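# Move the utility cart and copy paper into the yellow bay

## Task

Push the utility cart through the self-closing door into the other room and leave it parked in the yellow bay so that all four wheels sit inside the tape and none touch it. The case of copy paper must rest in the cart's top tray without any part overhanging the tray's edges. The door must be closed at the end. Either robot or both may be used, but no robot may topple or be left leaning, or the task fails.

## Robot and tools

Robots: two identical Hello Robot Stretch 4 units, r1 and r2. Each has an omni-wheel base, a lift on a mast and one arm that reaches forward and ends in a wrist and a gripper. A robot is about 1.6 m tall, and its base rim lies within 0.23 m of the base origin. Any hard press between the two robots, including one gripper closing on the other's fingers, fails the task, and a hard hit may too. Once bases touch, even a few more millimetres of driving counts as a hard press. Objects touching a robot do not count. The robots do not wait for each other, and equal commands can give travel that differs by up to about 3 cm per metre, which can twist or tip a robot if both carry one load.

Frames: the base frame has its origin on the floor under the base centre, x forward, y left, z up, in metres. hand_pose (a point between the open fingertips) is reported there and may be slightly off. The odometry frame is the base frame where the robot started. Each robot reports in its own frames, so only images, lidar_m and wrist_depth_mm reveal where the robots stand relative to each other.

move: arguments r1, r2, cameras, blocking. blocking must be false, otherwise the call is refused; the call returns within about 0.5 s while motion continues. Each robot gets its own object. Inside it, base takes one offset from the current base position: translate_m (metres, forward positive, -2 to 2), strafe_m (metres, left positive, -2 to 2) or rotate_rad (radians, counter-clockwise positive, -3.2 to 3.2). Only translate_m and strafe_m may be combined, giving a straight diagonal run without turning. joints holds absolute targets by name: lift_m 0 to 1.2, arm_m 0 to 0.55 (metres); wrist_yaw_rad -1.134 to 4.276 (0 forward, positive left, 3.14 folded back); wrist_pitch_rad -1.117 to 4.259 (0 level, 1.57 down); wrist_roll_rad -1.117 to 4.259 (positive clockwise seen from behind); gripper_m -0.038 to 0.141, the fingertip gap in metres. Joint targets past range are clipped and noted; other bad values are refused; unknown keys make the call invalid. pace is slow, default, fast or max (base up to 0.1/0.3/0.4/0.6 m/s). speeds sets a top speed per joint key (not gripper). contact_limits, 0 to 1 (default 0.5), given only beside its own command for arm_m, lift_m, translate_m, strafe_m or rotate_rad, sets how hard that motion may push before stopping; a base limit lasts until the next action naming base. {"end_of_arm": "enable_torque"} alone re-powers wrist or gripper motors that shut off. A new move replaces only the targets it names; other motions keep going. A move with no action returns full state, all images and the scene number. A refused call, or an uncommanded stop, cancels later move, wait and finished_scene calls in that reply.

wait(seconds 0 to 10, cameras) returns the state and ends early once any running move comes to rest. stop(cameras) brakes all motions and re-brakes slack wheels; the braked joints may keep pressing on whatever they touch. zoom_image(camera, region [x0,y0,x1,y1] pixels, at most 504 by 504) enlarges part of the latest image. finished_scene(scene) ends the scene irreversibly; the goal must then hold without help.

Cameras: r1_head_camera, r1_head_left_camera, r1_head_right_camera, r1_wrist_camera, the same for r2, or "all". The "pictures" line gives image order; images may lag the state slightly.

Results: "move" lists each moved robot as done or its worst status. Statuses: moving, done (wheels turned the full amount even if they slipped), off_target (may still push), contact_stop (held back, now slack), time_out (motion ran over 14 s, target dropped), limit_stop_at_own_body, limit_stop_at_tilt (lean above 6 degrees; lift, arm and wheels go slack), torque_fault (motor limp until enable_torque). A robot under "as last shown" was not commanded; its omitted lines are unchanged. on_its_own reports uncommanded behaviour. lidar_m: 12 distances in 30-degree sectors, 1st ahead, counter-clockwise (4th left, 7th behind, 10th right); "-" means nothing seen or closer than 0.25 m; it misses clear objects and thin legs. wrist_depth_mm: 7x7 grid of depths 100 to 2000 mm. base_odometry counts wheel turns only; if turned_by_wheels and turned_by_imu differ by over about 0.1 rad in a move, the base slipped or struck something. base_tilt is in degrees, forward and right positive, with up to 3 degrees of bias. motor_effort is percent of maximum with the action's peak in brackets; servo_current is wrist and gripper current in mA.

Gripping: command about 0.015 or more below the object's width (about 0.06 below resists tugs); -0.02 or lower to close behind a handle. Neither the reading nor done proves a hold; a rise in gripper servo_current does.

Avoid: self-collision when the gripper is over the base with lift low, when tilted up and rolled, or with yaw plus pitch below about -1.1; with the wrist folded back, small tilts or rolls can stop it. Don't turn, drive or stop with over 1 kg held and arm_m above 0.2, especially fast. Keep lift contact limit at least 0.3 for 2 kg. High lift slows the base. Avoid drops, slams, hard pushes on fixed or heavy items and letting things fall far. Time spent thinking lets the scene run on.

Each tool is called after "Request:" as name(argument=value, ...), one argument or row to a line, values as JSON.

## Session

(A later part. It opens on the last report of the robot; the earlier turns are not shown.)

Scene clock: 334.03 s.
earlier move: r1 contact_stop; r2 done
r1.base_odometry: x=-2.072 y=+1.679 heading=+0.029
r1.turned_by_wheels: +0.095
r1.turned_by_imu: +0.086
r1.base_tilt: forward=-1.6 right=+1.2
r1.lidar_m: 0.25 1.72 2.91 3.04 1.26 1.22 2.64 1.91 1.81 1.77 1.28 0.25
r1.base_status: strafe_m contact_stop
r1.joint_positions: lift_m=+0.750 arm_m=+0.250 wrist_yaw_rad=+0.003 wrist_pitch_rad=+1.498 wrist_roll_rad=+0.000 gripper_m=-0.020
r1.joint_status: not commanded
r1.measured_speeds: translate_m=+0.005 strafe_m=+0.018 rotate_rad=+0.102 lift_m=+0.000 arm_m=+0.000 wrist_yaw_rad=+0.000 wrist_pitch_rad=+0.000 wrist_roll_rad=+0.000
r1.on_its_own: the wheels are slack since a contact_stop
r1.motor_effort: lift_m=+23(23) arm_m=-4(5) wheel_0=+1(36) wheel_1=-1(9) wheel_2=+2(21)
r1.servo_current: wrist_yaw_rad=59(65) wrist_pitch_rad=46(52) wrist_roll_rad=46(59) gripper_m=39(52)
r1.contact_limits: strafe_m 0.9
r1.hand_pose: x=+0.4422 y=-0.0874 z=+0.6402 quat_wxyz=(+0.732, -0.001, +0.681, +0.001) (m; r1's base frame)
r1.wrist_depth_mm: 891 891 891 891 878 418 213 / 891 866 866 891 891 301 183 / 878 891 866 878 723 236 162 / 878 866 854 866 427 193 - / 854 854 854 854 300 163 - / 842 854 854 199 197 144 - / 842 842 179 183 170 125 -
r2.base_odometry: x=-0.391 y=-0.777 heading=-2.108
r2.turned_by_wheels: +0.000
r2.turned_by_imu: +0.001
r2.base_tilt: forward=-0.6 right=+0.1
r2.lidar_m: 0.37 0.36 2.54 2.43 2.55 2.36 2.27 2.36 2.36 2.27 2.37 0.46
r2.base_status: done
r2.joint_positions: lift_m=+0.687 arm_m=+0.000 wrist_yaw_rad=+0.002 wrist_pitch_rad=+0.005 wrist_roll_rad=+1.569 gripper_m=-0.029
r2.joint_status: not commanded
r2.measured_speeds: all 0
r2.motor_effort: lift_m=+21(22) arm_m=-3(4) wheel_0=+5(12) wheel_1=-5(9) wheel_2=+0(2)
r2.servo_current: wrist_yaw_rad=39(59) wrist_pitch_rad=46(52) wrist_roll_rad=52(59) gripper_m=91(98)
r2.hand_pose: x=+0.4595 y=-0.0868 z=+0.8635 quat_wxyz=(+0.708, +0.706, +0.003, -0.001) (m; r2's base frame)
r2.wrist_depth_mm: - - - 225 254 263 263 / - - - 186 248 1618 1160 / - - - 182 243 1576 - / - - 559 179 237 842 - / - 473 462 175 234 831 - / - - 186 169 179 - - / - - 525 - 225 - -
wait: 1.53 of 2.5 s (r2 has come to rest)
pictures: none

Request:
move(
  blocking=false,
  r1={"base":{"rotate_rad":-0.03},"pace":"slow"},
)

Request:
wait(
  seconds=1,
  cameras=["r1_head_left_camera","r2_head_camera"],
)

Scene clock: 339.43 s.
earlier move: r1 contact_stop
move: r1 moving
r1.base_odometry: x=-2.073 y=+1.684 heading=+0.022
r1.turned_by_wheels: -0.006
r1.turned_by_imu: -0.006
r1.base_tilt: forward=-1.6 right=+1.2
r1.lidar_m: 0.25 1.68 2.91 3.01 1.28 1.23 2.65 1.90 1.81 1.78 1.28 0.25
r1.base_status: earlier strafe_m contact_stop (by the wheels' count: -0.057 of -0.120); rotate_rad moving
r1.joint_positions: lift_m=+0.750 arm_m=+0.250 wrist_yaw_rad=+0.003 wrist_pitch_rad=+1.498 wrist_roll_rad=+0.000 gripper_m=-0.020
r1.joint_status: not commanded
r1.measured_speeds: all 0
r1.motor_effort: lift_m=+23(23) arm_m=-4(4) wheel_0=+7(13) wheel_1=+1(3) wheel_2=+3(7)
r1.servo_current: wrist_yaw_rad=39(59) wrist_pitch_rad=46(46) wrist_roll_rad=52(59) gripper_m=39(46)
r1.hand_pose: x=+0.4422 y=-0.0874 z=+0.6402 quat_wxyz=(+0.732, -0.001, +0.681, +0.001) (m; r1's base frame)
r1.wrist_depth_mm: 878 878 891 904 878 418 213 / 891 891 878 866 878 298 183 / 878 878 878 878 715 232 161 / 878 866 866 866 421 197 - / 854 854 866 854 298 160 - / 854 831 842 199 194 142 - / 854 831 179 183 162 124 -
r2: as last shown
r2.turned_by_imu: +0.000
r2.base_tilt: forward=-0.7 right=+0.0
r2.lidar_m: 0.37 0.36 2.57 2.43 2.55 2.38 2.28 2.35 2.38 2.27 2.37 0.43
r2.motor_effort: lift_m=+21(21) arm_m=-3(4) wheel_0=+5(5) wheel_1=-5(6) wheel_2=+0(0)
r2.servo_current: wrist_yaw_rad=39(52) wrist_pitch_rad=46(52) wrist_roll_rad=46(65) gripper_m=98(98)
r2.wrist_depth_mm: - - - 226 256 262 264 / - - - 186 249 1661 1182 / - - - 182 243 1499 - / - - 559 179 237 854 - / - 469 466 175 234 831 - / - - 186 170 179 - - / - - 525 - 224 - -
pictures: none

Scene clock: 339.57 s.
earlier move: r1 done
r1.base_odometry: x=-2.073 y=+1.684 heading=+0.022
r1.turned_by_wheels: +0.000
r1.turned_by_imu: +0.000
r1.base_tilt: forward=-1.6 right=+1.2
r1.lidar_m: 0.25 1.73 2.90 2.99 1.27 1.22 2.66 1.91 1.80 1.78 1.27 0.25
r1.base_status: done
r1.joint_positions: lift_m=+0.750 arm_m=+0.250 wrist_yaw_rad=+0.003 wrist_pitch_rad=+1.498 wrist_roll_rad=+0.000 gripper_m=-0.020
r1.joint_status: not commanded
r1.measured_speeds: all 0
r1.motor_effort: lift_m=+23(23) arm_m=-4(4) wheel_0=+5(13) wheel_1=+1(3) wheel_2=+2(7)
r1.servo_current: wrist_yaw_rad=52(59) wrist_pitch_rad=46(46) wrist_roll_rad=46(59) gripper_m=39(46)
r1.hand_pose: x=+0.4422 y=-0.0874 z=+0.6402 quat_wxyz=(+0.732, -0.001, +0.681, +0.001) (m; r1's base frame)
r1.wrist_depth_mm: 891 891 891 891 904 415 212 / 891 878 891 891 878 297 183 / 866 854 854 878 715 233 162 / 878 866 866 866 415 197 - / 854 854 866 842 297 160 - / 842 854 854 199 194 143 - / 831 831 179 184 162 124 -
r2.base_odometry: x=-0.391 y=-0.777 heading=-2.108
r2.turned_by_wheels: +0.000
r2.turned_by_imu: +0.000
r2.base_tilt: forward=-0.6 right=+0.1
r2.lidar_m: 0.37 0.38 2.57 2.41 2.54 2.39 2.28 2.35 2.41 2.27 2.35 0.43
r2.base_status: not commanded
r2.joint_positions: lift_m=+0.687 arm_m=+0.000 wrist_yaw_rad=+0.002 wrist_pitch_rad=+0.005 wrist_roll_rad=+1.569 gripper_m=-0.029
r2.joint_status: not commanded
r2.measured_speeds: all 0
r2.motor_effort: lift_m=+21(21) arm_m=-3(4) wheel_0=+4(5) wheel_1=-5(6) wheel_2=+0(0)
r2.servo_current: wrist_yaw_rad=52(52) wrist_pitch_rad=46(52) wrist_roll_rad=46(65) gripper_m=91(98)
r2.hand_pose: x=+0.4595 y=-0.0868 z=+0.8635 quat_wxyz=(+0.708, +0.706, +0.003, -0.001) (m; r2's base frame)
r2.wrist_depth_mm: - - - 226 254 263 264 / - - - 186 249 1661 1138 / - - - 181 244 1537 - / - - 559 179 238 831 - / - 469 466 175 233 831 - / - - 186 170 178 - - / - - 525 - 224 - -
wait: 0.13 of 1 s (r1 has come to rest)
pictures: r1_head_left_camera, r2_head_camera
Images, in order (width x height): r1_head_left_camera 420x672, r2_head_camera 420x560.

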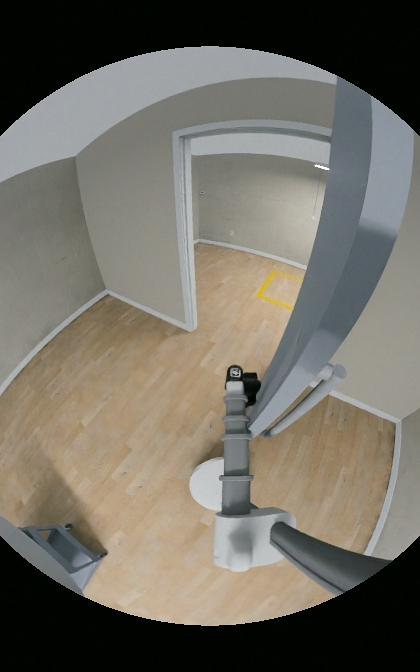

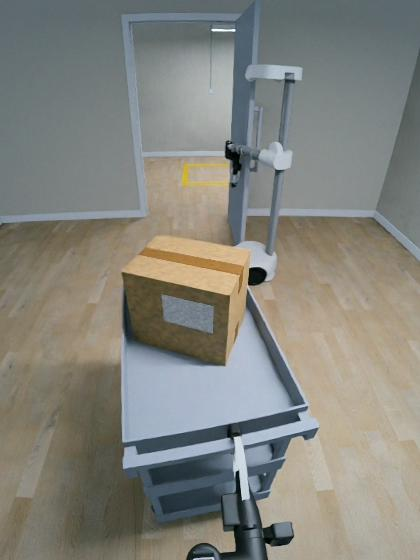

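Request:
move(
  blocking=false,
  r1={"base":{"rotate_rad":0.35},"pace":"slow"},
)

Request:
wait(
  seconds=1.5,
)

Request:
move(
  blocking=false,
  r1={"base":{"strafe_m":-0.22},"pace":"slow","contact_limits":{"strafe_m":0.8}},
)

Request:
wait(
  seconds=4,
  cameras=["r1_head_left_camera","r2_head_camera"],
)

Scene clock: 346.30 s.
move: r1 moving
r1.base_odometry: x=-2.073 y=+1.684 heading=+0.147
r1.turned_by_wheels: +0.125
r1.turned_by_imu: +0.125
r1.base_tilt: forward=-1.6 right=+1.2
r1.lidar_m: 0.27 1.94 2.92 3.13 1.21 1.54 2.35 1.84 1.81 1.57 1.22 0.25
r1.base_status: rotate_rad moving
r1.joint_positions: lift_m=+0.750 arm_m=+0.250 wrist_yaw_rad=+0.003 wrist_pitch_rad=+1.498 wrist_roll_rad=+0.000 gripper_m=-0.020
r1.joint_status: not commanded
r1.measured_speeds: translate_m=+0.000 strafe_m=+0.000 rotate_rad=+0.493 lift_m=+0.000 arm_m=+0.000 wrist_yaw_rad=+0.000 wrist_pitch_rad=+0.000 wrist_roll_rad=+0.000
r1.motor_effort: lift_m=+23(23) arm_m=-4(4) wheel_0=-4(5) wheel_1=-5(8) wheel_2=-5(5)
r1.servo_current: wrist_yaw_rad=46(72) wrist_pitch_rad=46(46) wrist_roll_rad=52(59) gripper_m=39(46)
r1.hand_pose: x=+0.4422 y=-0.0874 z=+0.6402 quat_wxyz=(+0.732, -0.001, +0.681, +0.001) (m; r1's base frame)
r1.wrist_depth_mm: 891 878 891 904 878 878 404 / 866 878 878 891 878 530 306 / 878 878 878 866 866 377 245 / 854 854 854 878 750 289 204 / 842 854 854 854 404 235 174 / 842 842 854 198 267 193 - / 831 831 178 183 179 159 -
r2: as last shown
r2.base_tilt: forward=-0.6 right=+0.0
r2.lidar_m: 0.37 0.37 2.57 2.43 2.57 2.37 2.28 2.39 2.39 2.27 2.39 0.44
r2.servo_current: wrist_yaw_rad=52(59) wrist_pitch_rad=39(46) wrist_roll_rad=59(59) gripper_m=98(98)
r2.wrist_depth_mm: - - - 226 254 263 264 / - - - 186 248 1661 1160 / - - - 182 242 1537 - / - - 564 178 238 842 - / - 469 466 175 233 820 - / - - 186 170 178 - - / - - 525 - 224 - -
pictures: none

Scene clock: 347.27 s.
earlier move: r1 done
r1.base_odometry: x=-2.073 y=+1.685 heading=+0.374
r1.turned_by_wheels: +0.226
r1.turned_by_imu: +0.228
r1.base_tilt: forward=-1.6 right=+1.2
r1.lidar_m: 0.25 2.78 2.93 1.38 1.23 3.30 2.04 1.82 1.82 1.37 1.10 0.26
r1.base_status: done
r1.joint_positions: lift_m=+0.750 arm_m=+0.250 wrist_yaw_rad=+0.003 wrist_pitch_rad=+1.498 wrist_roll_rad=+0.000 gripper_m=-0.020
r1.joint_status: not commanded
r1.measured_speeds: all 0
r1.motor_effort: lift_m=+23(23) arm_m=-4(5) wheel_0=+11(11) wheel_1=-2(8) wheel_2=+7(7)
r1.servo_current: wrist_yaw_rad=65(72) wrist_pitch_rad=46(52) wrist_roll_rad=59(65) gripper_m=46(46)
r1.hand_pose: x=+0.4422 y=-0.0874 z=+0.6402 quat_wxyz=(+0.732, -0.001, +0.681, +0.001) (m; r1's base frame)
r1.wrist_depth_mm: 891 891 891 891 891 891 878 / 866 891 866 878 891 878 878 / 878 878 891 866 866 866 539 / 854 866 866 866 866 535 377 / 854 854 854 842 544 362 268 / 854 866 866 198 340 259 216 / 831 842 179 179 179 199 180
r2.base_odometry: x=-0.391 y=-0.777 heading=-2.108
r2.turned_by_wheels: +0.000
r2.turned_by_imu: +0.000
r2.base_tilt: forward=-0.7 right=+0.1
r2.lidar_m: 0.35 0.37 2.57 2.43 2.53 2.37 2.29 2.37 2.40 2.29 2.39 0.44
r2.base_status: not commanded
r2.joint_positions: lift_m=+0.687 arm_m=+0.000 wrist_yaw_rad=+0.002 wrist_pitch_rad=+0.005 wrist_roll_rad=+1.569 gripper_m=-0.029
r2.joint_status: not commanded
r2.measured_speeds: all 0
r2.motor_effort: lift_m=+21(21) arm_m=-3(4) wheel_0=+5(5) wheel_1=-5(6) wheel_2=+0(1)
r2.servo_current: wrist_yaw_rad=52(59) wrist_pitch_rad=46(52) wrist_roll_rad=39(59) gripper_m=91(98)
r2.hand_pose: x=+0.4595 y=-0.0868 z=+0.8635 quat_wxyz=(+0.708, +0.706, +0.003, -0.001) (m; r2's base frame)
r2.wrist_depth_mm: - - - 225 255 263 264 / - - - 186 248 1661 1160 / - - - 182 243 1537 - / - - 564 179 238 842 - / - 469 462 175 234 820 - / - - 186 170 179 - - / - - 530 - 225 - -
wait: 0.97 of 1.5 s (r1 has come to rest)
pictures: none

Scene clock: 347.77 s.
move: r1 moving
r1.base_odometry: x=-2.068 y=+1.671 heading=+0.376
r1.turned_by_wheels: +0.002
r1.turned_by_imu: +0.012
r1.base_tilt: forward=-1.6 right=+1.2
r1.lidar_m: 0.25 2.82 2.94 1.39 1.23 3.22 2.03 1.82 1.80 1.34 1.02 0.25
r1.base_status: strafe_m moving
r1.joint_positions: lift_m=+0.750 arm_m=+0.250 wrist_yaw_rad=+0.003 wrist_pitch_rad=+1.498 wrist_roll_rad=+0.000 gripper_m=-0.020
r1.joint_status: not commanded
r1.measured_speeds: translate_m=-0.001 strafe_m=-0.056 rotate_rad=+0.008 lift_m=+0.000 arm_m=+0.000 wrist_yaw_rad=+0.000 wrist_pitch_rad=+0.000 wrist_roll_rad=+0.000
r1.motor_effort: lift_m=+23(23) arm_m=-4(4) wheel_0=+24(26) wheel_1=-6(9) wheel_2=+8(8)
r1.servo_current: wrist_yaw_rad=39(72) wrist_pitch_rad=46(52) wrist_roll_rad=46(59) gripper_m=46(46)
r1.contact_limits: strafe_m 0.8
r1.hand_pose: x=+0.4422 y=-0.0874 z=+0.6402 quat_wxyz=(+0.732, -0.001, +0.681, +0.001) (m; r1's base frame)
r1.wrist_depth_mm: 891 904 904 917 891 891 904 / 878 904 878 878 878 891 891 / 866 878 866 866 891 866 569 / 866 854 854 866 866 554 410 / 854 866 854 854 788 404 296 / 842 842 831 198 370 291 236 / 842 831 180 184 179 221 198
r2: as last shown
r2.base_tilt: forward=-0.7 right=+0.0
r2.lidar_m: 0.35 0.38 2.57 2.42 2.55 2.38 2.27 2.36 2.38 2.27 2.38 0.43
r2.motor_effort: lift_m=+22(22) arm_m=-3(4) wheel_0=+5(5) wheel_1=-5(6) wheel_2=+0(1)
r2.servo_current: wrist_yaw_rad=46(52) wrist_pitch_rad=39(46) wrist_roll_rad=46(46) gripper_m=98(98)
r2.wrist_depth_mm: - - - 227 254 262 264 / - - - 186 249 1708 1160 / - - - 182 243 1708 - / - - 564 179 238 854 - / - 466 466 176 234 820 - / - - 186 170 179 - - / - - 525 - 224 - -
pictures: none

Scene clock: 351.77 s.
earlier move: r1 contact_stop
r1.base_odometry: x=-2.009 y=+1.678 heading=+0.726
r1.turned_by_wheels: +0.351
r1.turned_by_imu: +0.391
r1.base_tilt: forward=-1.6 right=+1.3
r1.lidar_m: 0.30 2.87 3.24 1.27 4.15 2.24 1.85 1.84 1.37 1.16 0.50 0.28
r1.base_status: strafe_m contact_stop
r1.joint_positions: lift_m=+0.750 arm_m=+0.250 wrist_yaw_rad=+0.004 wrist_pitch_rad=+1.497 wrist_roll_rad=+0.000 gripper_m=-0.020
r1.joint_status: not commanded
r1.measured_speeds: translate_m=+0.027 strafe_m=+0.000 rotate_rad=+0.077 lift_m=+0.000 arm_m=+0.000 wrist_yaw_rad=+0.000 wrist_pitch_rad=+0.000 wrist_roll_rad=+0.000
r1.on_its_own: the wheels are slack since a contact_stop
r1.motor_effort: lift_m=+23(23) arm_m=-5(9) wheel_0=+1(35) wheel_1=-1(9) wheel_2=+1(8)
r1.servo_current: wrist_yaw_rad=59(72) wrist_pitch_rad=39(52) wrist_roll_rad=59(72) gripper_m=46(52)
r1.contact_limits: strafe_m 0.8
r1.hand_pose: x=+0.4425 y=-0.0873 z=+0.6403 quat_wxyz=(+0.733, -0.001, +0.681, +0.001) (m; r1's base frame)
r1.wrist_depth_mm: 891 891 891 878 891 891 878 / 878 878 878 878 878 891 891 / 891 878 878 878 878 878 878 / 854 854 866 866 878 866 866 / 854 854 854 842 854 854 854 / 842 854 842 198 415 442 427 / 842 831 180 183 171 294 286
r2.base_odometry: x=-0.391 y=-0.777 heading=-2.108
r2.turned_by_wheels: +0.000
r2.turned_by_imu: +0.001
r2.base_tilt: forward=-0.7 right=+0.0
r2.lidar_m: 0.35 0.38 2.58 2.42 2.54 2.38 2.26 2.36 2.39 2.28 2.37 0.43
r2.base_status: not commanded
r2.joint_positions: lift_m=+0.687 arm_m=+0.000 wrist_yaw_rad=+0.002 wrist_pitch_rad=+0.005 wrist_roll_rad=+1.569 gripper_m=-0.029
r2.joint_status: not commanded
r2.measured_speeds: all 0
r2.motor_effort: lift_m=+21(22) arm_m=-4(4) wheel_0=+4(5) wheel_1=-5(6) wheel_2=+0(1)
r2.servo_current: wrist_yaw_rad=39(59) wrist_pitch_rad=39(52) wrist_roll_rad=46(65) gripper_m=98(98)
r2.hand_pose: x=+0.4595 y=-0.0868 z=+0.8635 quat_wxyz=(+0.708, +0.706, +0.003, -0.001) (m; r2's base frame)
r2.wrist_depth_mm: - - - 227 254 263 264 / - - - 187 249 1661 1138 / - - - 182 242 1661 - / - - 564 179 238 831 - / - 469 466 175 233 831 - / - - 186 170 178 - - / - - 521 - 225 - -
wait: 4.00 s; no rest
pictures: r1_head_left_camera, r2_head_camera
Images, in order (width x height): r1_head_left_camera 420x672, r2_head_camera 420x560.

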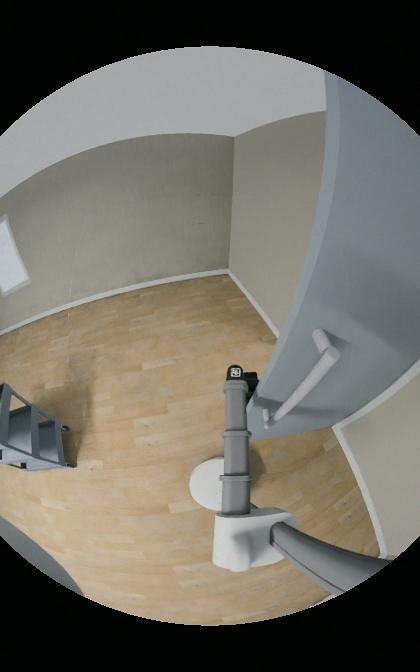

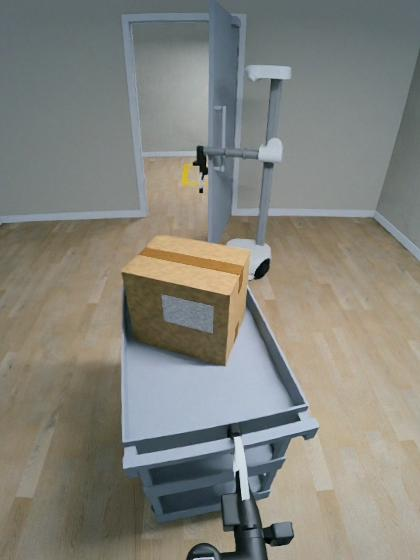

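Request:
move(
  blocking=false,
  r1={"base":{"translate_m":-0.22},"pace":"slow","contact_limits":{"translate_m":0.9}},
)

Request:
wait(
  seconds=3.5,
  cameras=["r1_head_left_camera","r2_head_camera"],
)

Scene clock: 359.80 s.
earlier move: r1 contact_stop
move: r1 moving
r1.base_odometry: x=-1.990 y=+1.696 heading=+0.836
r1.turned_by_wheels: +0.109
r1.turned_by_imu: +0.109
r1.base_tilt: forward=-1.6 right=+1.3
r1.lidar_m: 2.55 2.85 3.40 1.29 3.50 2.09 1.84 1.88 1.32 1.12 1.11 1.33
r1.base_status: earlier strafe_m contact_stop (by the wheels' count: -0.046 of -0.220); translate_m moving
r1.joint_positions: lift_m=+0.750 arm_m=+0.250 wrist_yaw_rad=+0.003 wrist_pitch_rad=+1.498 wrist_roll_rad=-0.002 gripper_m=-0.020
r1.joint_status: not commanded
r1.measured_speeds: translate_m=-0.048 strafe_m=+0.000 rotate_rad=+0.002 lift_m=+0.000 arm_m=+0.000 wrist_yaw_rad=+0.000 wrist_pitch_rad=+0.000 wrist_roll_rad=+0.000
r1.motor_effort: lift_m=+22(23) arm_m=-5(5) wheel_0=-7(9) wheel_1=-7(7) wheel_2=+5(5)
r1.servo_current: wrist_yaw_rad=39(52) wrist_pitch_rad=39(52) wrist_roll_rad=39(65) gripper_m=39(52)
r1.contact_limits: translate_m 0.9
r1.hand_pose: x=+0.4422 y=-0.0874 z=+0.6403 quat_wxyz=(+0.732, -0.002, +0.681, +0.002) (m; r1's base frame)
r1.wrist_depth_mm: 891 878 891 878 891 878 891 / 891 866 891 878 878 878 866 / 866 878 866 866 866 878 866 / 878 878 866 866 854 854 866 / 854 854 854 854 842 854 866 / 854 854 842 199 854 854 854 / 854 842 180 179 162 831 842
r2: as last shown
r2.base_tilt: forward=-0.6 right=+0.0
r2.lidar_m: 0.37 0.38 2.55 2.42 2.55 2.35 2.25 2.37 2.38 2.28 2.38 0.42
r2.motor_effort: lift_m=+21(21) arm_m=-3(4) wheel_0=+5(5) wheel_1=-5(5) wheel_2=+0(0)
r2.servo_current: wrist_yaw_rad=46(59) wrist_pitch_rad=39(52) wrist_roll_rad=46(52) gripper_m=91(98)
r2.wrist_depth_mm: - - - 226 254 263 264 / - - - 187 249 1661 1160 / - - - 182 243 1618 - / - - 559 179 237 842 - / - 473 466 175 233 831 - / - - 186 169 178 - - / - - 530 - 224 - -
pictures: none

Scene clock: 362.77 s.
earlier move: r1 done
r1.base_odometry: x=-2.129 y=+1.542 heading=+0.836
r1.turned_by_wheels: +0.000
r1.turned_by_imu: +0.000
r1.base_tilt: forward=-1.6 right=+1.3
r1.lidar_m: 2.65 3.06 1.43 1.28 3.09 1.87 1.65 1.65 1.35 1.16 1.17 1.44
r1.base_status: done
r1.joint_positions: lift_m=+0.750 arm_m=+0.250 wrist_yaw_rad=+0.003 wrist_pitch_rad=+1.498 wrist_roll_rad=-0.002 gripper_m=-0.020
r1.joint_status: not commanded
r1.measured_speeds: all 0
r1.motor_effort: lift_m=+22(23) arm_m=-5(5) wheel_0=-5(9) wheel_1=-3(8) wheel_2=+3(7)
r1.servo_current: wrist_yaw_rad=33(78) wrist_pitch_rad=46(52) wrist_roll_rad=46(65) gripper_m=39(59)
r1.contact_limits: translate_m 0.9
r1.hand_pose: x=+0.4422 y=-0.0874 z=+0.6403 quat_wxyz=(+0.732, -0.002, +0.681, +0.002) (m; r1's base frame)
r1.wrist_depth_mm: 891 878 878 891 891 891 891 / 891 878 878 866 866 878 891 / 878 866 866 866 866 878 878 / 866 866 854 866 866 866 866 / 866 854 866 854 854 854 854 / 842 854 842 200 854 854 854 / 842 842 179 180 162 842 842
r2.base_odometry: x=-0.391 y=-0.777 heading=-2.108
r2.turned_by_wheels: +0.000
r2.turned_by_imu: +0.000
r2.base_tilt: forward=-0.7 right=+0.1
r2.lidar_m: 0.37 0.36 2.56 2.44 2.55 2.39 2.29 2.36 2.38 2.27 2.37 0.42
r2.base_status: not commanded
r2.joint_positions: lift_m=+0.687 arm_m=+0.000 wrist_yaw_rad=+0.002 wrist_pitch_rad=+0.005 wrist_roll_rad=+1.569 gripper_m=-0.029
r2.joint_status: not commanded
r2.measured_speeds: all 0
r2.motor_effort: lift_m=+21(22) arm_m=-4(4) wheel_0=+5(5) wheel_1=-5(6) wheel_2=+0(1)
r2.servo_current: wrist_yaw_rad=59(72) wrist_pitch_rad=52(52) wrist_roll_rad=46(59) gripper_m=98(104)
r2.hand_pose: x=+0.4595 y=-0.0868 z=+0.8635 quat_wxyz=(+0.708, +0.706, +0.003, -0.001) (m; r2's base frame)
r2.wrist_depth_mm: - - - 227 254 263 264 / - - - 187 248 1618 1160 / - - - 182 243 1708 - / - - 559 179 237 842 - / - 469 459 175 234 831 - / - - 186 170 177 - - / - - 530 - 224 - -
wait: 2.97 of 3.5 s (r1 has come to rest)
pictures: r1_head_left_camera, r2_head_camera
Images, in order (width x height): r1_head_left_camera 420x672, r2_head_camera 420x560.

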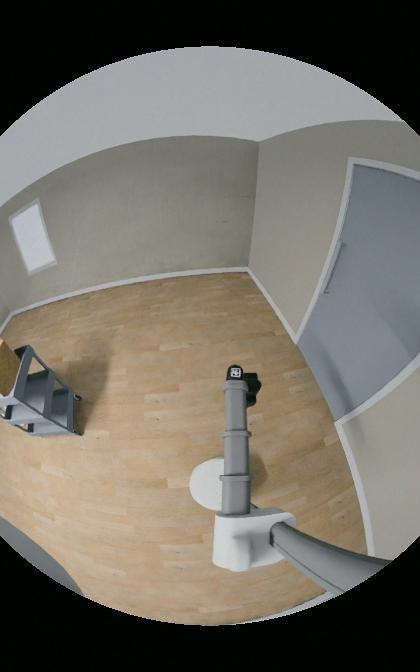

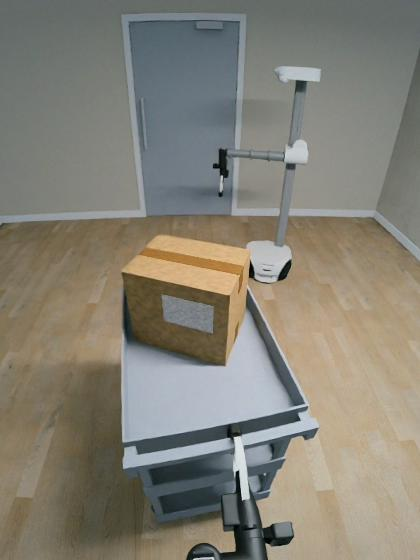

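Request:
move(
  blocking=false,
  r1={"base":{"rotate_rad":-1.31},"joints":{"wrist_pitch_rad":0,"arm_m":0.05,"gripper_m":0.1,"lift_m":0.8}},
)

Request:
wait(
  seconds=3,
)

Request:
move(
  blocking=false,
  r1={"base":{"strafe_m":1.05}},
)

Request:
wait(
  seconds=6,
  cameras=["r1_head_camera","r1_wrist_camera","r2_head_camera"],
)

Scene clock: 382.57 s.
move: r1 moving
r1.base_odometry: x=-2.129 y=+1.542 heading=+0.584
r1.turned_by_wheels: -0.252
r1.turned_by_imu: -0.252
r1.base_tilt: forward=-1.6 right=+1.3
r1.lidar_m: 1.81 3.03 3.25 1.30 1.77 2.23 1.69 1.65 1.61 1.21 1.16 1.26
r1.base_status: rotate_rad moving
r1.joint_positions: lift_m=+0.785 arm_m=+0.199 wrist_yaw_rad=+0.003 wrist_pitch_rad=+0.921 wrist_roll_rad=-0.002 gripper_m=+0.005
r1.joint_status: lift_m moving; arm_m moving; wrist_pitch_rad moving; gripper_m moving
r1.measured_speeds: translate_m=+0.001 strafe_m=+0.001 rotate_rad=-0.975 lift_m=+0.099 arm_m=-0.195 wrist_yaw_rad=+0.000 wrist_pitch_rad=-1.806 wrist_roll_rad=+0.000
r1.motor_effort: lift_m=+28(28) arm_m=-8(8) wheel_0=+8(11) wheel_1=+7(8) wheel_2=+8(8)
r1.servo_current: wrist_yaw_rad=26(65) wrist_pitch_rad=117(117) wrist_roll_rad=39(78) gripper_m=78(78)
r1.hand_pose: x=+0.5451 y=-0.0869 z=+0.7334 quat_wxyz=(+0.896, -0.002, +0.444, +0.002) (m; r1's base frame)
r1.wrist_depth_mm: 1618 1576 1576 1576 1499 - - / 1397 1397 1336 1366 1397 1336 - / 1255 1255 1229 1229 1229 1205 - / 1138 1118 1138 1118 1118 1118 1078 / 1025 1025 1025 1042 1025 1025 1025 / 931 946 904 203 931 946 931 / 866 878 189 184 156 878 866
r2: as last shown
r2.base_tilt: forward=-0.6 right=+0.0
r2.lidar_m: 0.34 0.38 2.55 2.42 2.55 2.37 2.27 2.38 2.37 2.28 2.39 0.44
r2.motor_effort: lift_m=+21(21) arm_m=-3(4) wheel_0=+4(5) wheel_1=-5(6) wheel_2=+0(1)
r2.servo_current: wrist_yaw_rad=39(52) wrist_pitch_rad=39(52) wrist_roll_rad=52(52) gripper_m=91(98)
r2.wrist_depth_mm: - - - 227 255 263 264 / - - - 186 249 1661 1160 / - - - 182 244 1708 - / - - 559 179 238 854 - / - 469 466 175 234 820 - / - - 186 170 179 - - / - - 525 - 225 - -
pictures: none

Scene clock: 384.00 s.
earlier move: r1 done
r1.base_odometry: x=-2.129 y=+1.542 heading=-0.474
r1.turned_by_wheels: -1.058
r1.turned_by_imu: -1.064
r1.base_tilt: forward=-1.6 right=+1.3
r1.lidar_m: 1.17 1.25 1.78 3.04 3.24 1.30 1.77 2.29 1.72 1.65 1.62 1.20
r1.base_status: done
r1.joint_positions: lift_m=+0.800 arm_m=+0.050 wrist_yaw_rad=+0.002 wrist_pitch_rad=+0.007 wrist_roll_rad=-0.002 gripper_m=+0.100
r1.joint_status: all done
r1.measured_speeds: all 0
r1.motor_effort: lift_m=+24(28) arm_m=-5(9) wheel_0=+3(11) wheel_1=+1(8) wheel_2=+0(8)
r1.servo_current: wrist_yaw_rad=39(72) wrist_pitch_rad=46(143) wrist_roll_rad=46(78) gripper_m=39(91)
r1.hand_pose: x=+0.5096 y=-0.0868 z=+0.9758 quat_wxyz=(+1.000, -0.001, +0.003, +0.001) (m; r1's base frame)
r1.wrist_depth_mm: - - - - - - - / - - - - - - - / - - - - - - - / - - - - - - - / - - - - - - - / - 192 195 - 189 - - / - - - 139 - - -
r2.base_odometry: x=-0.391 y=-0.777 heading=-2.108
r2.turned_by_wheels: +0.000
r2.turned_by_imu: +0.000
r2.base_tilt: forward=-0.7 right=+0.1
r2.lidar_m: 0.36 0.38 2.58 2.43 2.58 2.36 2.27 2.36 2.38 2.29 2.36 0.41
r2.base_status: not commanded
r2.joint_positions: lift_m=+0.687 arm_m=+0.000 wrist_yaw_rad=+0.002 wrist_pitch_rad=+0.005 wrist_roll_rad=+1.569 gripper_m=-0.029
r2.joint_status: not commanded
r2.measured_speeds: all 0
r2.motor_effort: lift_m=+21(21) arm_m=-3(4) wheel_0=+5(5) wheel_1=-5(6) wheel_2=+0(1)
r2.servo_current: wrist_yaw_rad=52(65) wrist_pitch_rad=52(52) wrist_roll_rad=52(59) gripper_m=91(98)
r2.hand_pose: x=+0.4595 y=-0.0868 z=+0.8635 quat_wxyz=(+0.708, +0.706, +0.003, -0.001) (m; r2's base frame)
r2.wrist_depth_mm: - - - 227 253 263 264 / - - - 186 248 1661 1160 / - - - 182 243 1661 - / - - 559 179 238 842 - / - 469 462 175 234 820 - / - - 186 170 178 - - / - - 521 - 224 - -
wait: 1.43 of 3 s (r1 has come to rest)
pictures: none

Scene clock: 384.50 s.
move: r1 moving
r1.base_odometry: x=-2.113 y=+1.575 heading=-0.474
r1.turned_by_wheels: +0.000
r1.turned_by_imu: +0.000
r1.base_tilt: forward=-1.6 right=+1.3
r1.lidar_m: 1.17 1.27 1.80 3.00 3.20 1.29 1.69 2.31 1.75 1.66 1.61 1.21
r1.base_status: strafe_m moving
r1.joint_positions: lift_m=+0.800 arm_m=+0.050 wrist_yaw_rad=+0.002 wrist_pitch_rad=+0.007 wrist_roll_rad=-0.002 gripper_m=+0.100
r1.joint_status: not commanded
r1.measured_speeds: translate_m=+0.000 strafe_m=+0.142 rotate_rad=+0.000 lift_m=+0.000 arm_m=+0.000 wrist_yaw_rad=+0.000 wrist_pitch_rad=+0.000 wrist_roll_rad=+0.000
r1.motor_effort: lift_m=+24(24) arm_m=-5(5) wheel_0=-10(11) wheel_1=+10(11) wheel_2=+0(1)
r1.servo_current: wrist_yaw_rad=39(52) wrist_pitch_rad=39(52) wrist_roll_rad=46(65) gripper_m=39(52)
r1.hand_pose: x=+0.5096 y=-0.0868 z=+0.9758 quat_wxyz=(+1.000, -0.001, +0.003, +0.001) (m; r1's base frame)
r1.wrist_depth_mm: - - - - - - - / - - - - - - - / - - - - - - - / - - - - - - - / - - - - - - - / - 193 196 - 189 - - / - - - 139 - - -
r2: as last shown
r2.lidar_m: 0.37 0.37 2.57 2.43 2.58 2.37 2.25 2.37 2.37 2.30 2.38 0.43
r2.motor_effort: lift_m=+21(21) arm_m=-4(4) wheel_0=+4(5) wheel_1=-5(5) wheel_2=+0(0)
r2.servo_current: wrist_yaw_rad=46(52) wrist_pitch_rad=46(52) wrist_roll_rad=39(52) gripper_m=91(91)
r2.wrist_depth_mm: - - - 225 255 263 264 / - - - 186 248 1661 1160 / - - - 182 243 1576 - / - - 549 179 238 831 - / - 473 462 175 235 831 - / - - 185 170 178 - - / - - 525 - 224 - -
pictures: none

Scene clock: 388.83 s.
earlier move: r1 done
r1.base_odometry: x=-1.650 y=+2.477 heading=-0.474
r1.turned_by_wheels: +0.000
r1.turned_by_imu: +0.005
r1.base_tilt: forward=-1.6 right=+1.3
r1.lidar_m: 1.17 1.34 1.91 2.01 2.14 3.03 1.25 1.24 2.78 2.71 1.66 1.28
r1.base_status: done
r1.joint_positions: lift_m=+0.800 arm_m=+0.050 wrist_yaw_rad=+0.002 wrist_pitch_rad=+0.007 wrist_roll_rad=-0.002 gripper_m=+0.100
r1.joint_status: not commanded
r1.measured_speeds: all 0
r1.motor_effort: lift_m=+24(24) arm_m=-5(5) wheel_0=-1(13) wheel_1=+0(12) wheel_2=-1(2)
r1.servo_current: wrist_yaw_rad=46(65) wrist_pitch_rad=59(59) wrist_roll_rad=52(72) gripper_m=39(52)
r1.hand_pose: x=+0.5096 y=-0.0868 z=+0.9759 quat_wxyz=(+1.000, -0.001, +0.003, +0.001) (m; r1's base frame)
r1.wrist_depth_mm: - - - - - - - / - - - - - - - / - - - - - - - / - - - - - - - / - - - - - - - / - 193 196 - 189 - - / - - - 139 - - -
r2.base_odometry: x=-0.391 y=-0.777 heading=-2.108
r2.turned_by_wheels: +0.000
r2.turned_by_imu: +0.001
r2.base_tilt: forward=-0.7 right=+0.1
r2.lidar_m: 0.38 0.37 2.54 2.41 2.54 2.38 2.28 2.39 2.38 2.25 2.38 0.43
r2.base_status: not commanded
r2.joint_positions: lift_m=+0.687 arm_m=+0.000 wrist_yaw_rad=+0.002 wrist_pitch_rad=+0.005 wrist_roll_rad=+1.569 gripper_m=-0.029
r2.joint_status: not commanded
r2.measured_speeds: all 0
r2.motor_effort: lift_m=+21(22) arm_m=-3(4) wheel_0=+4(5) wheel_1=-5(6) wheel_2=+0(1)
r2.servo_current: wrist_yaw_rad=39(65) wrist_pitch_rad=46(52) wrist_roll_rad=39(65) gripper_m=91(98)
r2.hand_pose: x=+0.4595 y=-0.0868 z=+0.8635 quat_wxyz=(+0.708, +0.706, +0.003, -0.001) (m; r2's base frame)
r2.wrist_depth_mm: - - - 226 255 263 264 / - - - 186 248 1618 1160 / - - - 182 244 1708 - / - - 564 179 237 842 - / - 469 462 175 233 831 - / - - 186 170 178 - - / - - 530 - 224 - -
wait: 4.33 of 6 s (r1 has come to rest)
pictures: r1_head_camera, r1_wrist_camera, r2_head_camera
Images, in order (width x height): r1_head_camera 420x560, r1_wrist_camera 616x392, r2_head_camera 420x560.

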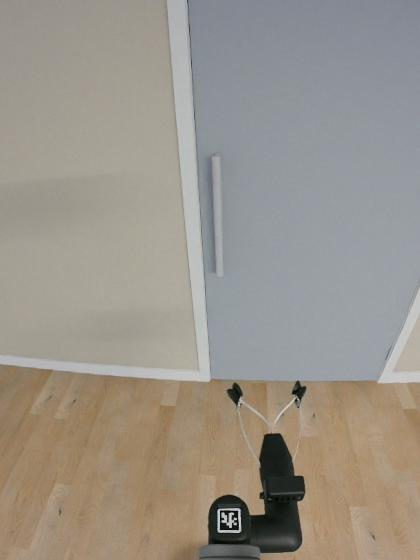

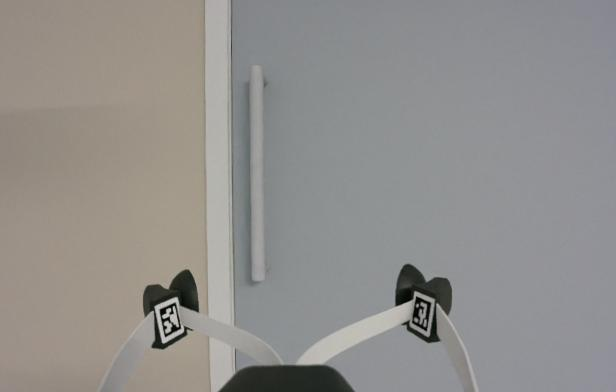

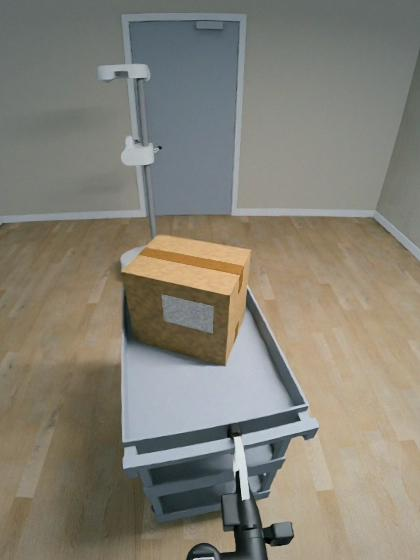

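Request:
move(
  blocking=false,
  r1={"base":{"strafe_m":0.085,"translate_m":0.38},"joints":{"lift_m":0.84}},
)

Request:
wait(
  seconds=3,
  cameras=["r1_wrist_camera","r1_head_camera"],
)

Scene clock: 395.67 s.
move: r1 moving
r1.base_odometry: x=-1.619 y=+2.469 heading=-0.474
r1.turned_by_wheels: +0.000
r1.turned_by_imu: +0.000
r1.base_tilt: forward=-1.6 right=+1.3
r1.lidar_m: 1.10 1.28 1.88 2.00 2.13 3.06 1.24 1.27 2.79 2.72 1.66 1.25
r1.base_status: translate_m moving; strafe_m moving
r1.joint_positions: lift_m=+0.832 arm_m=+0.050 wrist_yaw_rad=+0.002 wrist_pitch_rad=+0.007 wrist_roll_rad=-0.002 gripper_m=+0.100
r1.joint_status: lift_m moving
r1.measured_speeds: translate_m=+0.121 strafe_m=+0.028 rotate_rad=+0.003 lift_m=+0.073 arm_m=+0.000 wrist_yaw_rad=+0.000 wrist_pitch_rad=+0.000 wrist_roll_rad=+0.000
r1.motor_effort: lift_m=+25(27) arm_m=-5(5) wheel_0=+6(7) wheel_1=+6(8) wheel_2=-8(9)
r1.servo_current: wrist_yaw_rad=72(72) wrist_pitch_rad=52(52) wrist_roll_rad=52(59) gripper_m=46(46)
r1.hand_pose: x=+0.5096 y=-0.0868 z=+1.0081 quat_wxyz=(+1.000, -0.001, +0.003, +0.001) (m; r1's base frame)
r1.wrist_depth_mm: - - - - - - - / - - - - - - - / - - - - - - - / - - - - - - - / - - - - - - - / - 193 195 - 189 - - / - - - 139 - - -
r2: as last shown
r2.turned_by_imu: +0.000
r2.base_tilt: forward=-0.7 right=+0.0
r2.lidar_m: 0.36 0.38 2.54 2.43 2.54 2.39 2.27 2.40 2.38 2.25 2.39 0.43
r2.motor_effort: lift_m=+21(21) arm_m=-4(4) wheel_0=+4(5) wheel_1=-5(5) wheel_2=+0(1)
r2.servo_current: wrist_yaw_rad=59(59) wrist_pitch_rad=39(52) wrist_roll_rad=46(52) gripper_m=91(91)
r2.wrist_depth_mm: - - - 226 255 263 264 / - - - 186 247 1618 1138 / - - - 182 244 1661 - / - - 559 179 238 842 - / - 469 466 175 234 820 - / - - 186 170 178 - - / - - 525 - 225 - -
pictures: none

Scene clock: 397.93 s.
earlier move: r1 done
r1.base_odometry: x=-1.273 y=+2.379 heading=-0.474
r1.turned_by_wheels: +0.000
r1.turned_by_imu: +0.001
r1.base_tilt: forward=-1.6 right=+1.3
r1.lidar_m: 0.79 0.91 1.33 1.90 2.01 2.89 1.61 1.63 2.89 2.82 1.17 0.90
r1.base_status: done
r1.joint_positions: lift_m=+0.840 arm_m=+0.050 wrist_yaw_rad=+0.002 wrist_pitch_rad=+0.007 wrist_roll_rad=-0.002 gripper_m=+0.100
r1.joint_status: all done
r1.measured_speeds: all 0
r1.motor_effort: lift_m=+25(27) arm_m=-5(5) wheel_0=+2(8) wheel_1=+0(9) wheel_2=+0(10)
r1.servo_current: wrist_yaw_rad=39(72) wrist_pitch_rad=52(59) wrist_roll_rad=46(72) gripper_m=39(46)
r1.hand_pose: x=+0.5096 y=-0.0868 z=+1.0158 quat_wxyz=(+1.000, -0.001, +0.003, +0.001) (m; r1's base frame)
r1.wrist_depth_mm: - - - - - - - / - - - 525 - - - / - - - 525 - - - / - - - 530 - - - / - - - 530 - - - / - 193 195 535 189 - - / - - - 139 - - -
r2.base_odometry: x=-0.391 y=-0.777 heading=-2.108
r2.turned_by_wheels: +0.000
r2.turned_by_imu: +0.000
r2.base_tilt: forward=-0.7 right=+0.1
r2.lidar_m: 0.35 0.37 2.54 2.44 2.57 2.36 2.28 2.39 2.38 2.30 2.36 0.43
r2.base_status: not commanded
r2.joint_positions: lift_m=+0.687 arm_m=+0.000 wrist_yaw_rad=+0.002 wrist_pitch_rad=+0.005 wrist_roll_rad=+1.569 gripper_m=-0.029
r2.joint_status: not commanded
r2.measured_speeds: all 0
r2.motor_effort: lift_m=+21(21) arm_m=-3(4) wheel_0=+5(5) wheel_1=-5(5) wheel_2=+0(1)
r2.servo_current: wrist_yaw_rad=52(65) wrist_pitch_rad=46(52) wrist_roll_rad=46(65) gripper_m=91(98)
r2.hand_pose: x=+0.4595 y=-0.0868 z=+0.8635 quat_wxyz=(+0.708, +0.706, +0.003, -0.001) (m; r2's base frame)
r2.wrist_depth_mm: - - - 225 255 263 263 / - - - 186 248 1661 1160 / - - - 182 242 1708 - / - - 564 179 238 854 - / - 466 462 175 233 831 - / - - 186 170 178 - - / - - 530 - 225 - -
wait: 2.27 of 3 s (r1 has come to rest)
pictures: r1_head_camera, r1_wrist_camera
Images, in order (width x height): r1_head_camera 420x560, r1_wrist_camera 616x392.

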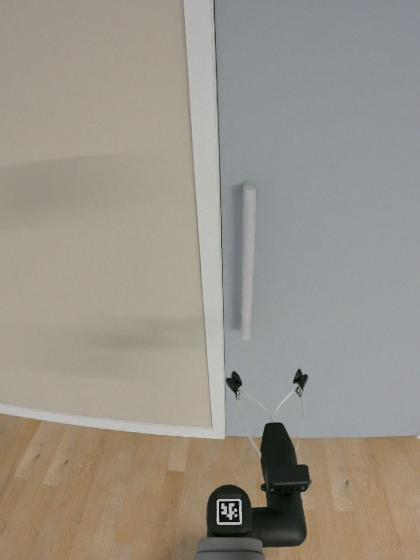

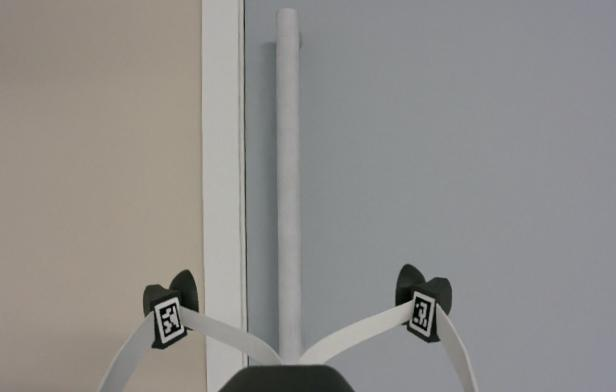

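Request:
move(
  blocking=false,
  r1={"base":{"strafe_m":0.012,"translate_m":0.26},"contact_limits":{"translate_m":0.25},"pace":"slow"},
)

Request:
wait(
  seconds=4,
  cameras=["r1_wrist_camera","r1_head_camera"],
)

Scene clock: 403.83 s.
move: r1 moving
r1.base_odometry: x=-1.262 y=+2.374 heading=-0.474
r1.turned_by_wheels: +0.000
r1.turned_by_imu: +0.000
r1.base_tilt: forward=-1.5 right=+1.2
r1.lidar_m: 0.79 0.91 1.32 1.91 2.02 2.93 1.62 1.67 2.91 2.78 1.14 0.90
r1.base_status: translate_m moving; strafe_m moving
r1.joint_positions: lift_m=+0.840 arm_m=+0.050 wrist_yaw_rad=+0.002 wrist_pitch_rad=+0.007 wrist_roll_rad=-0.002 gripper_m=+0.100
r1.joint_status: not commanded
r1.measured_speeds: translate_m=+0.048 strafe_m=+0.002 rotate_rad=+0.001 lift_m=+0.000 arm_m=+0.000 wrist_yaw_rad=+0.000 wrist_pitch_rad=+0.000 wrist_roll_rad=+0.000
r1.motor_effort: lift_m=+25(25) arm_m=-5(5) wheel_0=+5(5) wheel_1=+3(4) wheel_2=-7(7)
r1.servo_current: wrist_yaw_rad=39(59) wrist_pitch_rad=52(52) wrist_roll_rad=46(52) gripper_m=46(46)
r1.contact_limits: translate_m 0.25
r1.hand_pose: x=+0.5096 y=-0.0868 z=+1.0158 quat_wxyz=(+1.000, -0.001, +0.003, +0.001) (m; r1's base frame)
r1.wrist_depth_mm: - - - 512 - - 559 / - - - 512 - - 569 / - - - 517 - - 564 / - - - 517 - - - / - - - 517 - - - / - 192 194 521 189 - - / - - - 139 - - -
r2: as last shown
r2.base_tilt: forward=-0.6 right=+0.1
r2.lidar_m: 0.36 0.37 2.59 2.43 2.56 2.37 2.29 2.37 2.40 2.27 2.36 0.45
r2.motor_effort: lift_m=+21(21) arm_m=-4(4) wheel_0=+5(5) wheel_1=-5(5) wheel_2=-1(1)
r2.servo_current: wrist_yaw_rad=39(52) wrist_pitch_rad=39(46) wrist_roll_rad=52(52) gripper_m=91(98)
r2.wrist_depth_mm: - - - 226 254 262 264 / - - - 186 248 1618 1182 / - - - 182 242 1661 - / - - 564 179 238 842 - / - 469 462 175 233 831 - / - - 186 170 179 - - / - - 525 - 225 - -
pictures: none

Scene clock: 407.23 s.
earlier move: r1 done
r1.base_odometry: x=-1.036 y=+2.271 heading=-0.474
r1.turned_by_wheels: +0.000
r1.turned_by_imu: +0.000
r1.base_tilt: forward=-1.6 right=+1.3
r1.lidar_m: 0.54 0.66 0.95 1.87 2.00 2.89 1.88 1.95 2.94 2.02 0.84 0.62
r1.base_status: done
r1.joint_positions: lift_m=+0.840 arm_m=+0.050 wrist_yaw_rad=+0.002 wrist_pitch_rad=+0.007 wrist_roll_rad=-0.002 gripper_m=+0.100
r1.joint_status: not commanded
r1.measured_speeds: all 0
r1.motor_effort: lift_m=+25(25) arm_m=-5(5) wheel_0=+2(7) wheel_1=+4(7) wheel_2=-2(7)
r1.servo_current: wrist_yaw_rad=72(72) wrist_pitch_rad=52(59) wrist_roll_rad=52(72) gripper_m=46(52)
r1.contact_limits: translate_m 0.25
r1.hand_pose: x=+0.5096 y=-0.0868 z=+1.0158 quat_wxyz=(+1.000, -0.001, +0.003, +0.001) (m; r1's base frame)
r1.wrist_depth_mm: 359 357 351 342 342 338 332 / 359 355 349 343 342 338 334 / 362 359 349 282 342 338 336 / 364 364 353 281 345 338 336 / 364 366 355 281 347 340 336 / 366 362 353 279 198 338 338 / 368 364 355 139 347 342 338
r2.base_odometry: x=-0.391 y=-0.777 heading=-2.108
r2.turned_by_wheels: +0.000
r2.turned_by_imu: +0.000
r2.base_tilt: forward=-0.6 right=+0.1
r2.lidar_m: 0.36 0.37 2.55 2.40 2.55 2.38 2.27 2.33 2.37 2.26 2.41 0.45
r2.base_status: not commanded
r2.joint_positions: lift_m=+0.687 arm_m=+0.000 wrist_yaw_rad=+0.002 wrist_pitch_rad=+0.005 wrist_roll_rad=+1.569 gripper_m=-0.029
r2.joint_status: not commanded
r2.measured_speeds: all 0
r2.motor_effort: lift_m=+21(21) arm_m=-3(4) wheel_0=+5(5) wheel_1=-5(6) wheel_2=+0(1)
r2.servo_current: wrist_yaw_rad=46(65) wrist_pitch_rad=46(52) wrist_roll_rad=46(59) gripper_m=98(104)
r2.hand_pose: x=+0.4595 y=-0.0868 z=+0.8635 quat_wxyz=(+0.708, +0.706, +0.003, -0.001) (m; r2's base frame)
r2.wrist_depth_mm: - - - 227 254 263 264 / - - - 186 249 1661 1182 / - - - 182 244 1661 - / - - 564 178 237 831 - / - 469 462 175 233 820 - / - - 186 170 178 - - / - - 530 - 224 - -
wait: 3.40 of 4 s (r1 has come to rest)
pictures: r1_head_camera, r1_wrist_camera
Images, in order (width x height): r1_head_camera 420x560, r1_wrist_camera 616x392.

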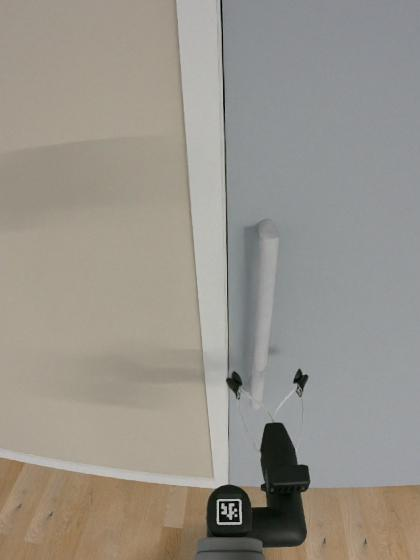

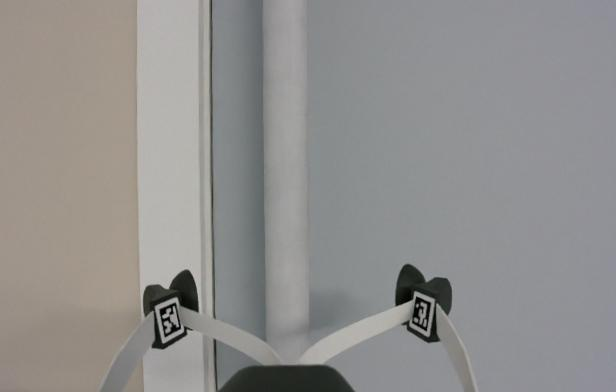

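Request:
move(
  blocking=false,
  r1={"base":{"strafe_m":0.012,"translate_m":0.09},"contact_limits":{"translate_m":0.25},"pace":"slow"},
)

Request:
wait(
  seconds=2,
)

Request:
move(
  blocking=false,
  r1={"joints":{"gripper_m":-0.03}},
)

Request:
wait(
  seconds=2,
  cameras=["r1_wrist_camera","r1_head_camera"],
)

Scene clock: 412.60 s.
move: r1 moving
r1.base_odometry: x=-1.024 y=+2.267 heading=-0.473
r1.turned_by_wheels: +0.000
r1.turned_by_imu: +0.000
r1.base_tilt: forward=-1.6 right=+1.3
r1.lidar_m: 0.53 0.66 0.92 1.88 1.99 2.89 1.88 1.94 2.91 1.98 0.80 0.61
r1.base_status: translate_m moving; strafe_m moving
r1.joint_positions: lift_m=+0.840 arm_m=+0.050 wrist_yaw_rad=+0.002 wrist_pitch_rad=+0.007 wrist_roll_rad=-0.002 gripper_m=+0.100
r1.joint_status: not commanded
r1.measured_speeds: translate_m=+0.048 strafe_m=+0.007 rotate_rad=+0.000 lift_m=+0.000 arm_m=+0.000 wrist_yaw_rad=+0.000 wrist_pitch_rad=+0.000 wrist_roll_rad=+0.000
r1.motor_effort: lift_m=+24(25) arm_m=-5(5) wheel_0=+5(5) wheel_1=+3(8) wheel_2=-5(6)
r1.servo_current: wrist_yaw_rad=65(65) wrist_pitch_rad=46(52) wrist_roll_rad=52(59) gripper_m=39(46)
r1.contact_limits: translate_m 0.25
r1.hand_pose: x=+0.5096 y=-0.0868 z=+1.0158 quat_wxyz=(+1.000, -0.001, +0.003, +0.001) (m; r1's base frame)
r1.wrist_depth_mm: 353 345 342 266 329 327 322 / 347 345 342 266 332 325 325 / 351 349 342 266 332 330 325 / 349 349 343 265 336 329 325 / 355 349 343 266 336 330 325 / 357 349 343 266 198 330 327 / 355 351 347 139 334 329 330
r2: as last shown
r2.base_tilt: forward=-0.7 right=+0.1
r2.lidar_m: 0.36 0.37 2.56 2.43 2.57 2.37 2.26 2.38 2.36 2.28 2.38 0.46
r2.motor_effort: lift_m=+21(22) arm_m=-4(4) wheel_0=+5(5) wheel_1=-5(5) wheel_2=+0(1)
r2.servo_current: wrist_yaw_rad=59(59) wrist_pitch_rad=46(46) wrist_roll_rad=46(52) gripper_m=85(91)
r2.wrist_depth_mm: - - - 226 255 263 264 / - - - 187 248 1661 1138 / - - - 181 244 1661 - / - - 559 179 237 842 - / - 473 462 175 234 831 - / - - 186 170 179 - - / - - 530 - 225 - -
pictures: none

Scene clock: 414.27 s.
earlier move: r1 done
r1.base_odometry: x=-0.951 y=+2.241 heading=-0.473
r1.turned_by_wheels: +0.000
r1.turned_by_imu: +0.000
r1.base_tilt: forward=-1.6 right=+1.2
r1.lidar_m: 0.46 0.56 0.83 1.85 1.98 2.87 1.96 2.02 2.95 1.75 0.68 0.54
r1.base_status: done
r1.joint_positions: lift_m=+0.840 arm_m=+0.050 wrist_yaw_rad=+0.002 wrist_pitch_rad=+0.007 wrist_roll_rad=-0.002 gripper_m=+0.100
r1.joint_status: not commanded
r1.measured_speeds: all 0
r1.motor_effort: lift_m=+25(25) arm_m=-5(5) wheel_0=+4(6) wheel_1=+3(8) wheel_2=-2(6)
r1.servo_current: wrist_yaw_rad=39(72) wrist_pitch_rad=52(52) wrist_roll_rad=52(65) gripper_m=39(46)
r1.contact_limits: translate_m 0.25
r1.hand_pose: x=+0.5096 y=-0.0868 z=+1.0158 quat_wxyz=(+1.000, -0.001, +0.003, +0.001) (m; r1's base frame)
r1.wrist_depth_mm: 270 - 262 179 255 251 249 / 270 - 263 180 255 252 249 / 270 - 264 180 256 253 250 / 271 - 265 182 257 253 250 / 273 - 264 183 258 254 252 / 273 215 265 183 197 254 252 / 274 164 268 145 259 254 253
r2.base_odometry: x=-0.391 y=-0.777 heading=-2.108
r2.turned_by_wheels: +0.000
r2.turned_by_imu: +0.000
r2.base_tilt: forward=-0.7 right=+0.0
r2.lidar_m: 0.35 0.38 2.57 2.43 2.54 2.37 2.26 2.38 2.38 2.28 2.40 0.44
r2.base_status: not commanded
r2.joint_positions: lift_m=+0.687 arm_m=+0.000 wrist_yaw_rad=+0.002 wrist_pitch_rad=+0.005 wrist_roll_rad=+1.569 gripper_m=-0.029
r2.joint_status: not commanded
r2.measured_speeds: all 0
r2.motor_effort: lift_m=+21(22) arm_m=-4(4) wheel_0=+5(5) wheel_1=-5(6) wheel_2=+0(1)
r2.servo_current: wrist_yaw_rad=46(65) wrist_pitch_rad=46(52) wrist_roll_rad=59(59) gripper_m=85(98)
r2.hand_pose: x=+0.4595 y=-0.0868 z=+0.8635 quat_wxyz=(+0.708, +0.706, +0.003, -0.001) (m; r2's base frame)
r2.wrist_depth_mm: - - - 225 254 263 265 / - - - 186 247 1661 1138 / - - - 182 243 1661 - / - - 564 179 238 831 - / - 473 466 175 233 820 - / - - 186 170 178 - - / - - 530 - 224 - -
wait: 1.67 of 2 s (r1 has come to rest)
pictures: none

Scene clock: 414.77 s.
move: r1 moving
r1.base_odometry: x=-0.951 y=+2.241 heading=-0.473
r1.turned_by_wheels: +0.000
r1.turned_by_imu: +0.000
r1.base_tilt: forward=-1.6 right=+1.3
r1.lidar_m: 0.44 0.53 0.79 1.86 1.97 2.83 1.96 2.03 2.93 1.71 0.72 0.54
r1.base_status: not commanded
r1.joint_positions: lift_m=+0.840 arm_m=+0.050 wrist_yaw_rad=+0.002 wrist_pitch_rad=+0.007 wrist_roll_rad=-0.002 gripper_m=+0.084
r1.joint_status: gripper_m moving
r1.measured_speeds: all 0
r1.motor_effort: lift_m=+24(25) arm_m=-5(5) wheel_0=+4(4) wheel_1=+2(3) wheel_2=-2(2)
r1.servo_current: wrist_yaw_rad=52(52) wrist_pitch_rad=39(52) wrist_roll_rad=52(65) gripper_m=104(104)
r1.contact_limits: translate_m 0.25
r1.hand_pose: x=+0.5096 y=-0.0868 z=+1.0158 quat_wxyz=(+1.000, -0.001, +0.003, +0.001) (m; r1's base frame)
r1.wrist_depth_mm: 270 - 262 179 256 251 249 / 270 - 263 180 254 251 249 / 271 - 263 181 255 252 250 / 273 - 265 182 256 252 252 / 271 - 266 182 257 254 251 / 274 218 264 183 199 255 253 / 276 154 266 144 258 254 253
r2: as last shown
r2.base_tilt: forward=-0.7 right=+0.1
r2.lidar_m: 0.37 0.35 2.57 2.44 2.55 2.37 2.27 2.36 2.38 2.28 2.39 0.45
r2.motor_effort: lift_m=+21(21) arm_m=-4(4) wheel_0=+5(5) wheel_1=-5(5) wheel_2=+0(1)
r2.servo_current: wrist_yaw_rad=39(59) wrist_pitch_rad=46(52) wrist_roll_rad=46(52) gripper_m=91(98)
r2.wrist_depth_mm: - - - 226 253 263 264 / - - - 186 248 1661 1160 / - - - 182 243 1661 - / - - 559 178 237 854 - / - 469 462 175 234 831 - / - - 186 170 179 - - / - - 530 - 224 - -
pictures: none

Scene clock: 416.27 s.
earlier move: r1 done
r1.base_odometry: x=-0.951 y=+2.240 heading=-0.474
r1.turned_by_wheels: +0.000
r1.turned_by_imu: +0.000
r1.base_tilt: forward=-1.5 right=+1.3
r1.lidar_m: 0.45 0.54 0.80 1.85 1.99 2.85 1.96 2.01 2.95 1.73 0.72 0.53
r1.base_status: not commanded
r1.joint_positions: lift_m=+0.840 arm_m=+0.050 wrist_yaw_rad=+0.002 wrist_pitch_rad=+0.007 wrist_roll_rad=-0.002 gripper_m=-0.028
r1.joint_status: all done
r1.measured_speeds: all 0
r1.motor_effort: lift_m=+25(25) arm_m=-5(5) wheel_0=-4(5) wheel_1=+0(3) wheel_2=+5(5)
r1.servo_current: wrist_yaw_rad=59(65) wrist_pitch_rad=52(59) wrist_roll_rad=52(65) gripper_m=104(234)
r1.contact_limits: translate_m 0.25
r1.hand_pose: x=+0.5096 y=-0.0868 z=+1.0158 quat_wxyz=(+1.000, -0.001, +0.003, +0.001) (m; r1's base frame)
r1.wrist_depth_mm: 267 - 259 176 252 249 245 / 270 - 260 177 253 249 245 / 271 - 262 179 254 249 247 / 272 - 262 180 254 250 247 / 272 - 262 180 254 250 248 / 272 - 186 180 182 252 250 / 276 142 265 178 255 141 249
r2.base_odometry: x=-0.391 y=-0.777 heading=-2.108
r2.turned_by_wheels: +0.000
r2.turned_by_imu: +0.000
r2.base_tilt: forward=-0.6 right=+0.1
r2.lidar_m: 0.36 0.37 2.57 2.43 2.56 2.34 2.27 2.36 2.38 2.27 2.36 0.45
r2.base_status: not commanded
r2.joint_positions: lift_m=+0.687 arm_m=+0.000 wrist_yaw_rad=+0.002 wrist_pitch_rad=+0.005 wrist_roll_rad=+1.569 gripper_m=-0.029
r2.joint_status: not commanded
r2.measured_speeds: all 0
r2.motor_effort: lift_m=+21(21) arm_m=-3(4) wheel_0=+4(5) wheel_1=-5(5) wheel_2=+0(1)
r2.servo_current: wrist_yaw_rad=52(59) wrist_pitch_rad=46(52) wrist_roll_rad=39(59) gripper_m=91(98)
r2.hand_pose: x=+0.4595 y=-0.0868 z=+0.8635 quat_wxyz=(+0.708, +0.706, +0.003, -0.001) (m; r2's base frame)
r2.wrist_depth_mm: - - - 226 254 263 265 / - - - 186 249 1661 1138 / - - - 182 244 1661 - / - - 559 179 238 842 - / - 466 466 176 234 831 - / - - 186 170 178 - - / - - 525 - 224 - -
wait: 1.50 of 2 s (r1 has come to rest)
pictures: r1_head_camera, r1_wrist_camera
Images, in order (width x height): r1_head_camera 420x560, r1_wrist_camera 616x392.

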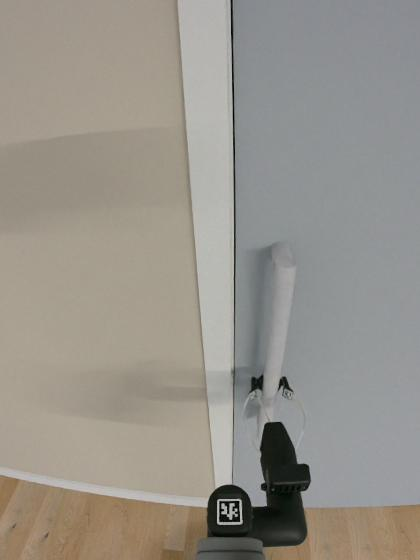

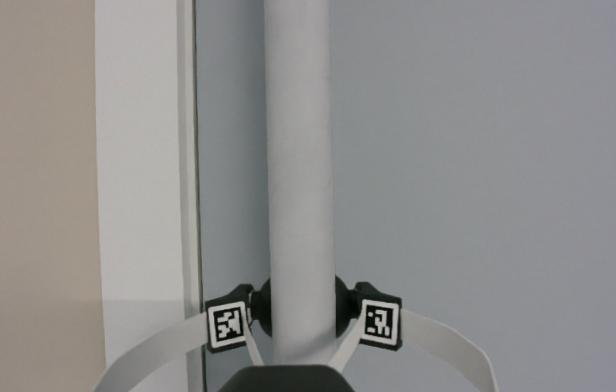

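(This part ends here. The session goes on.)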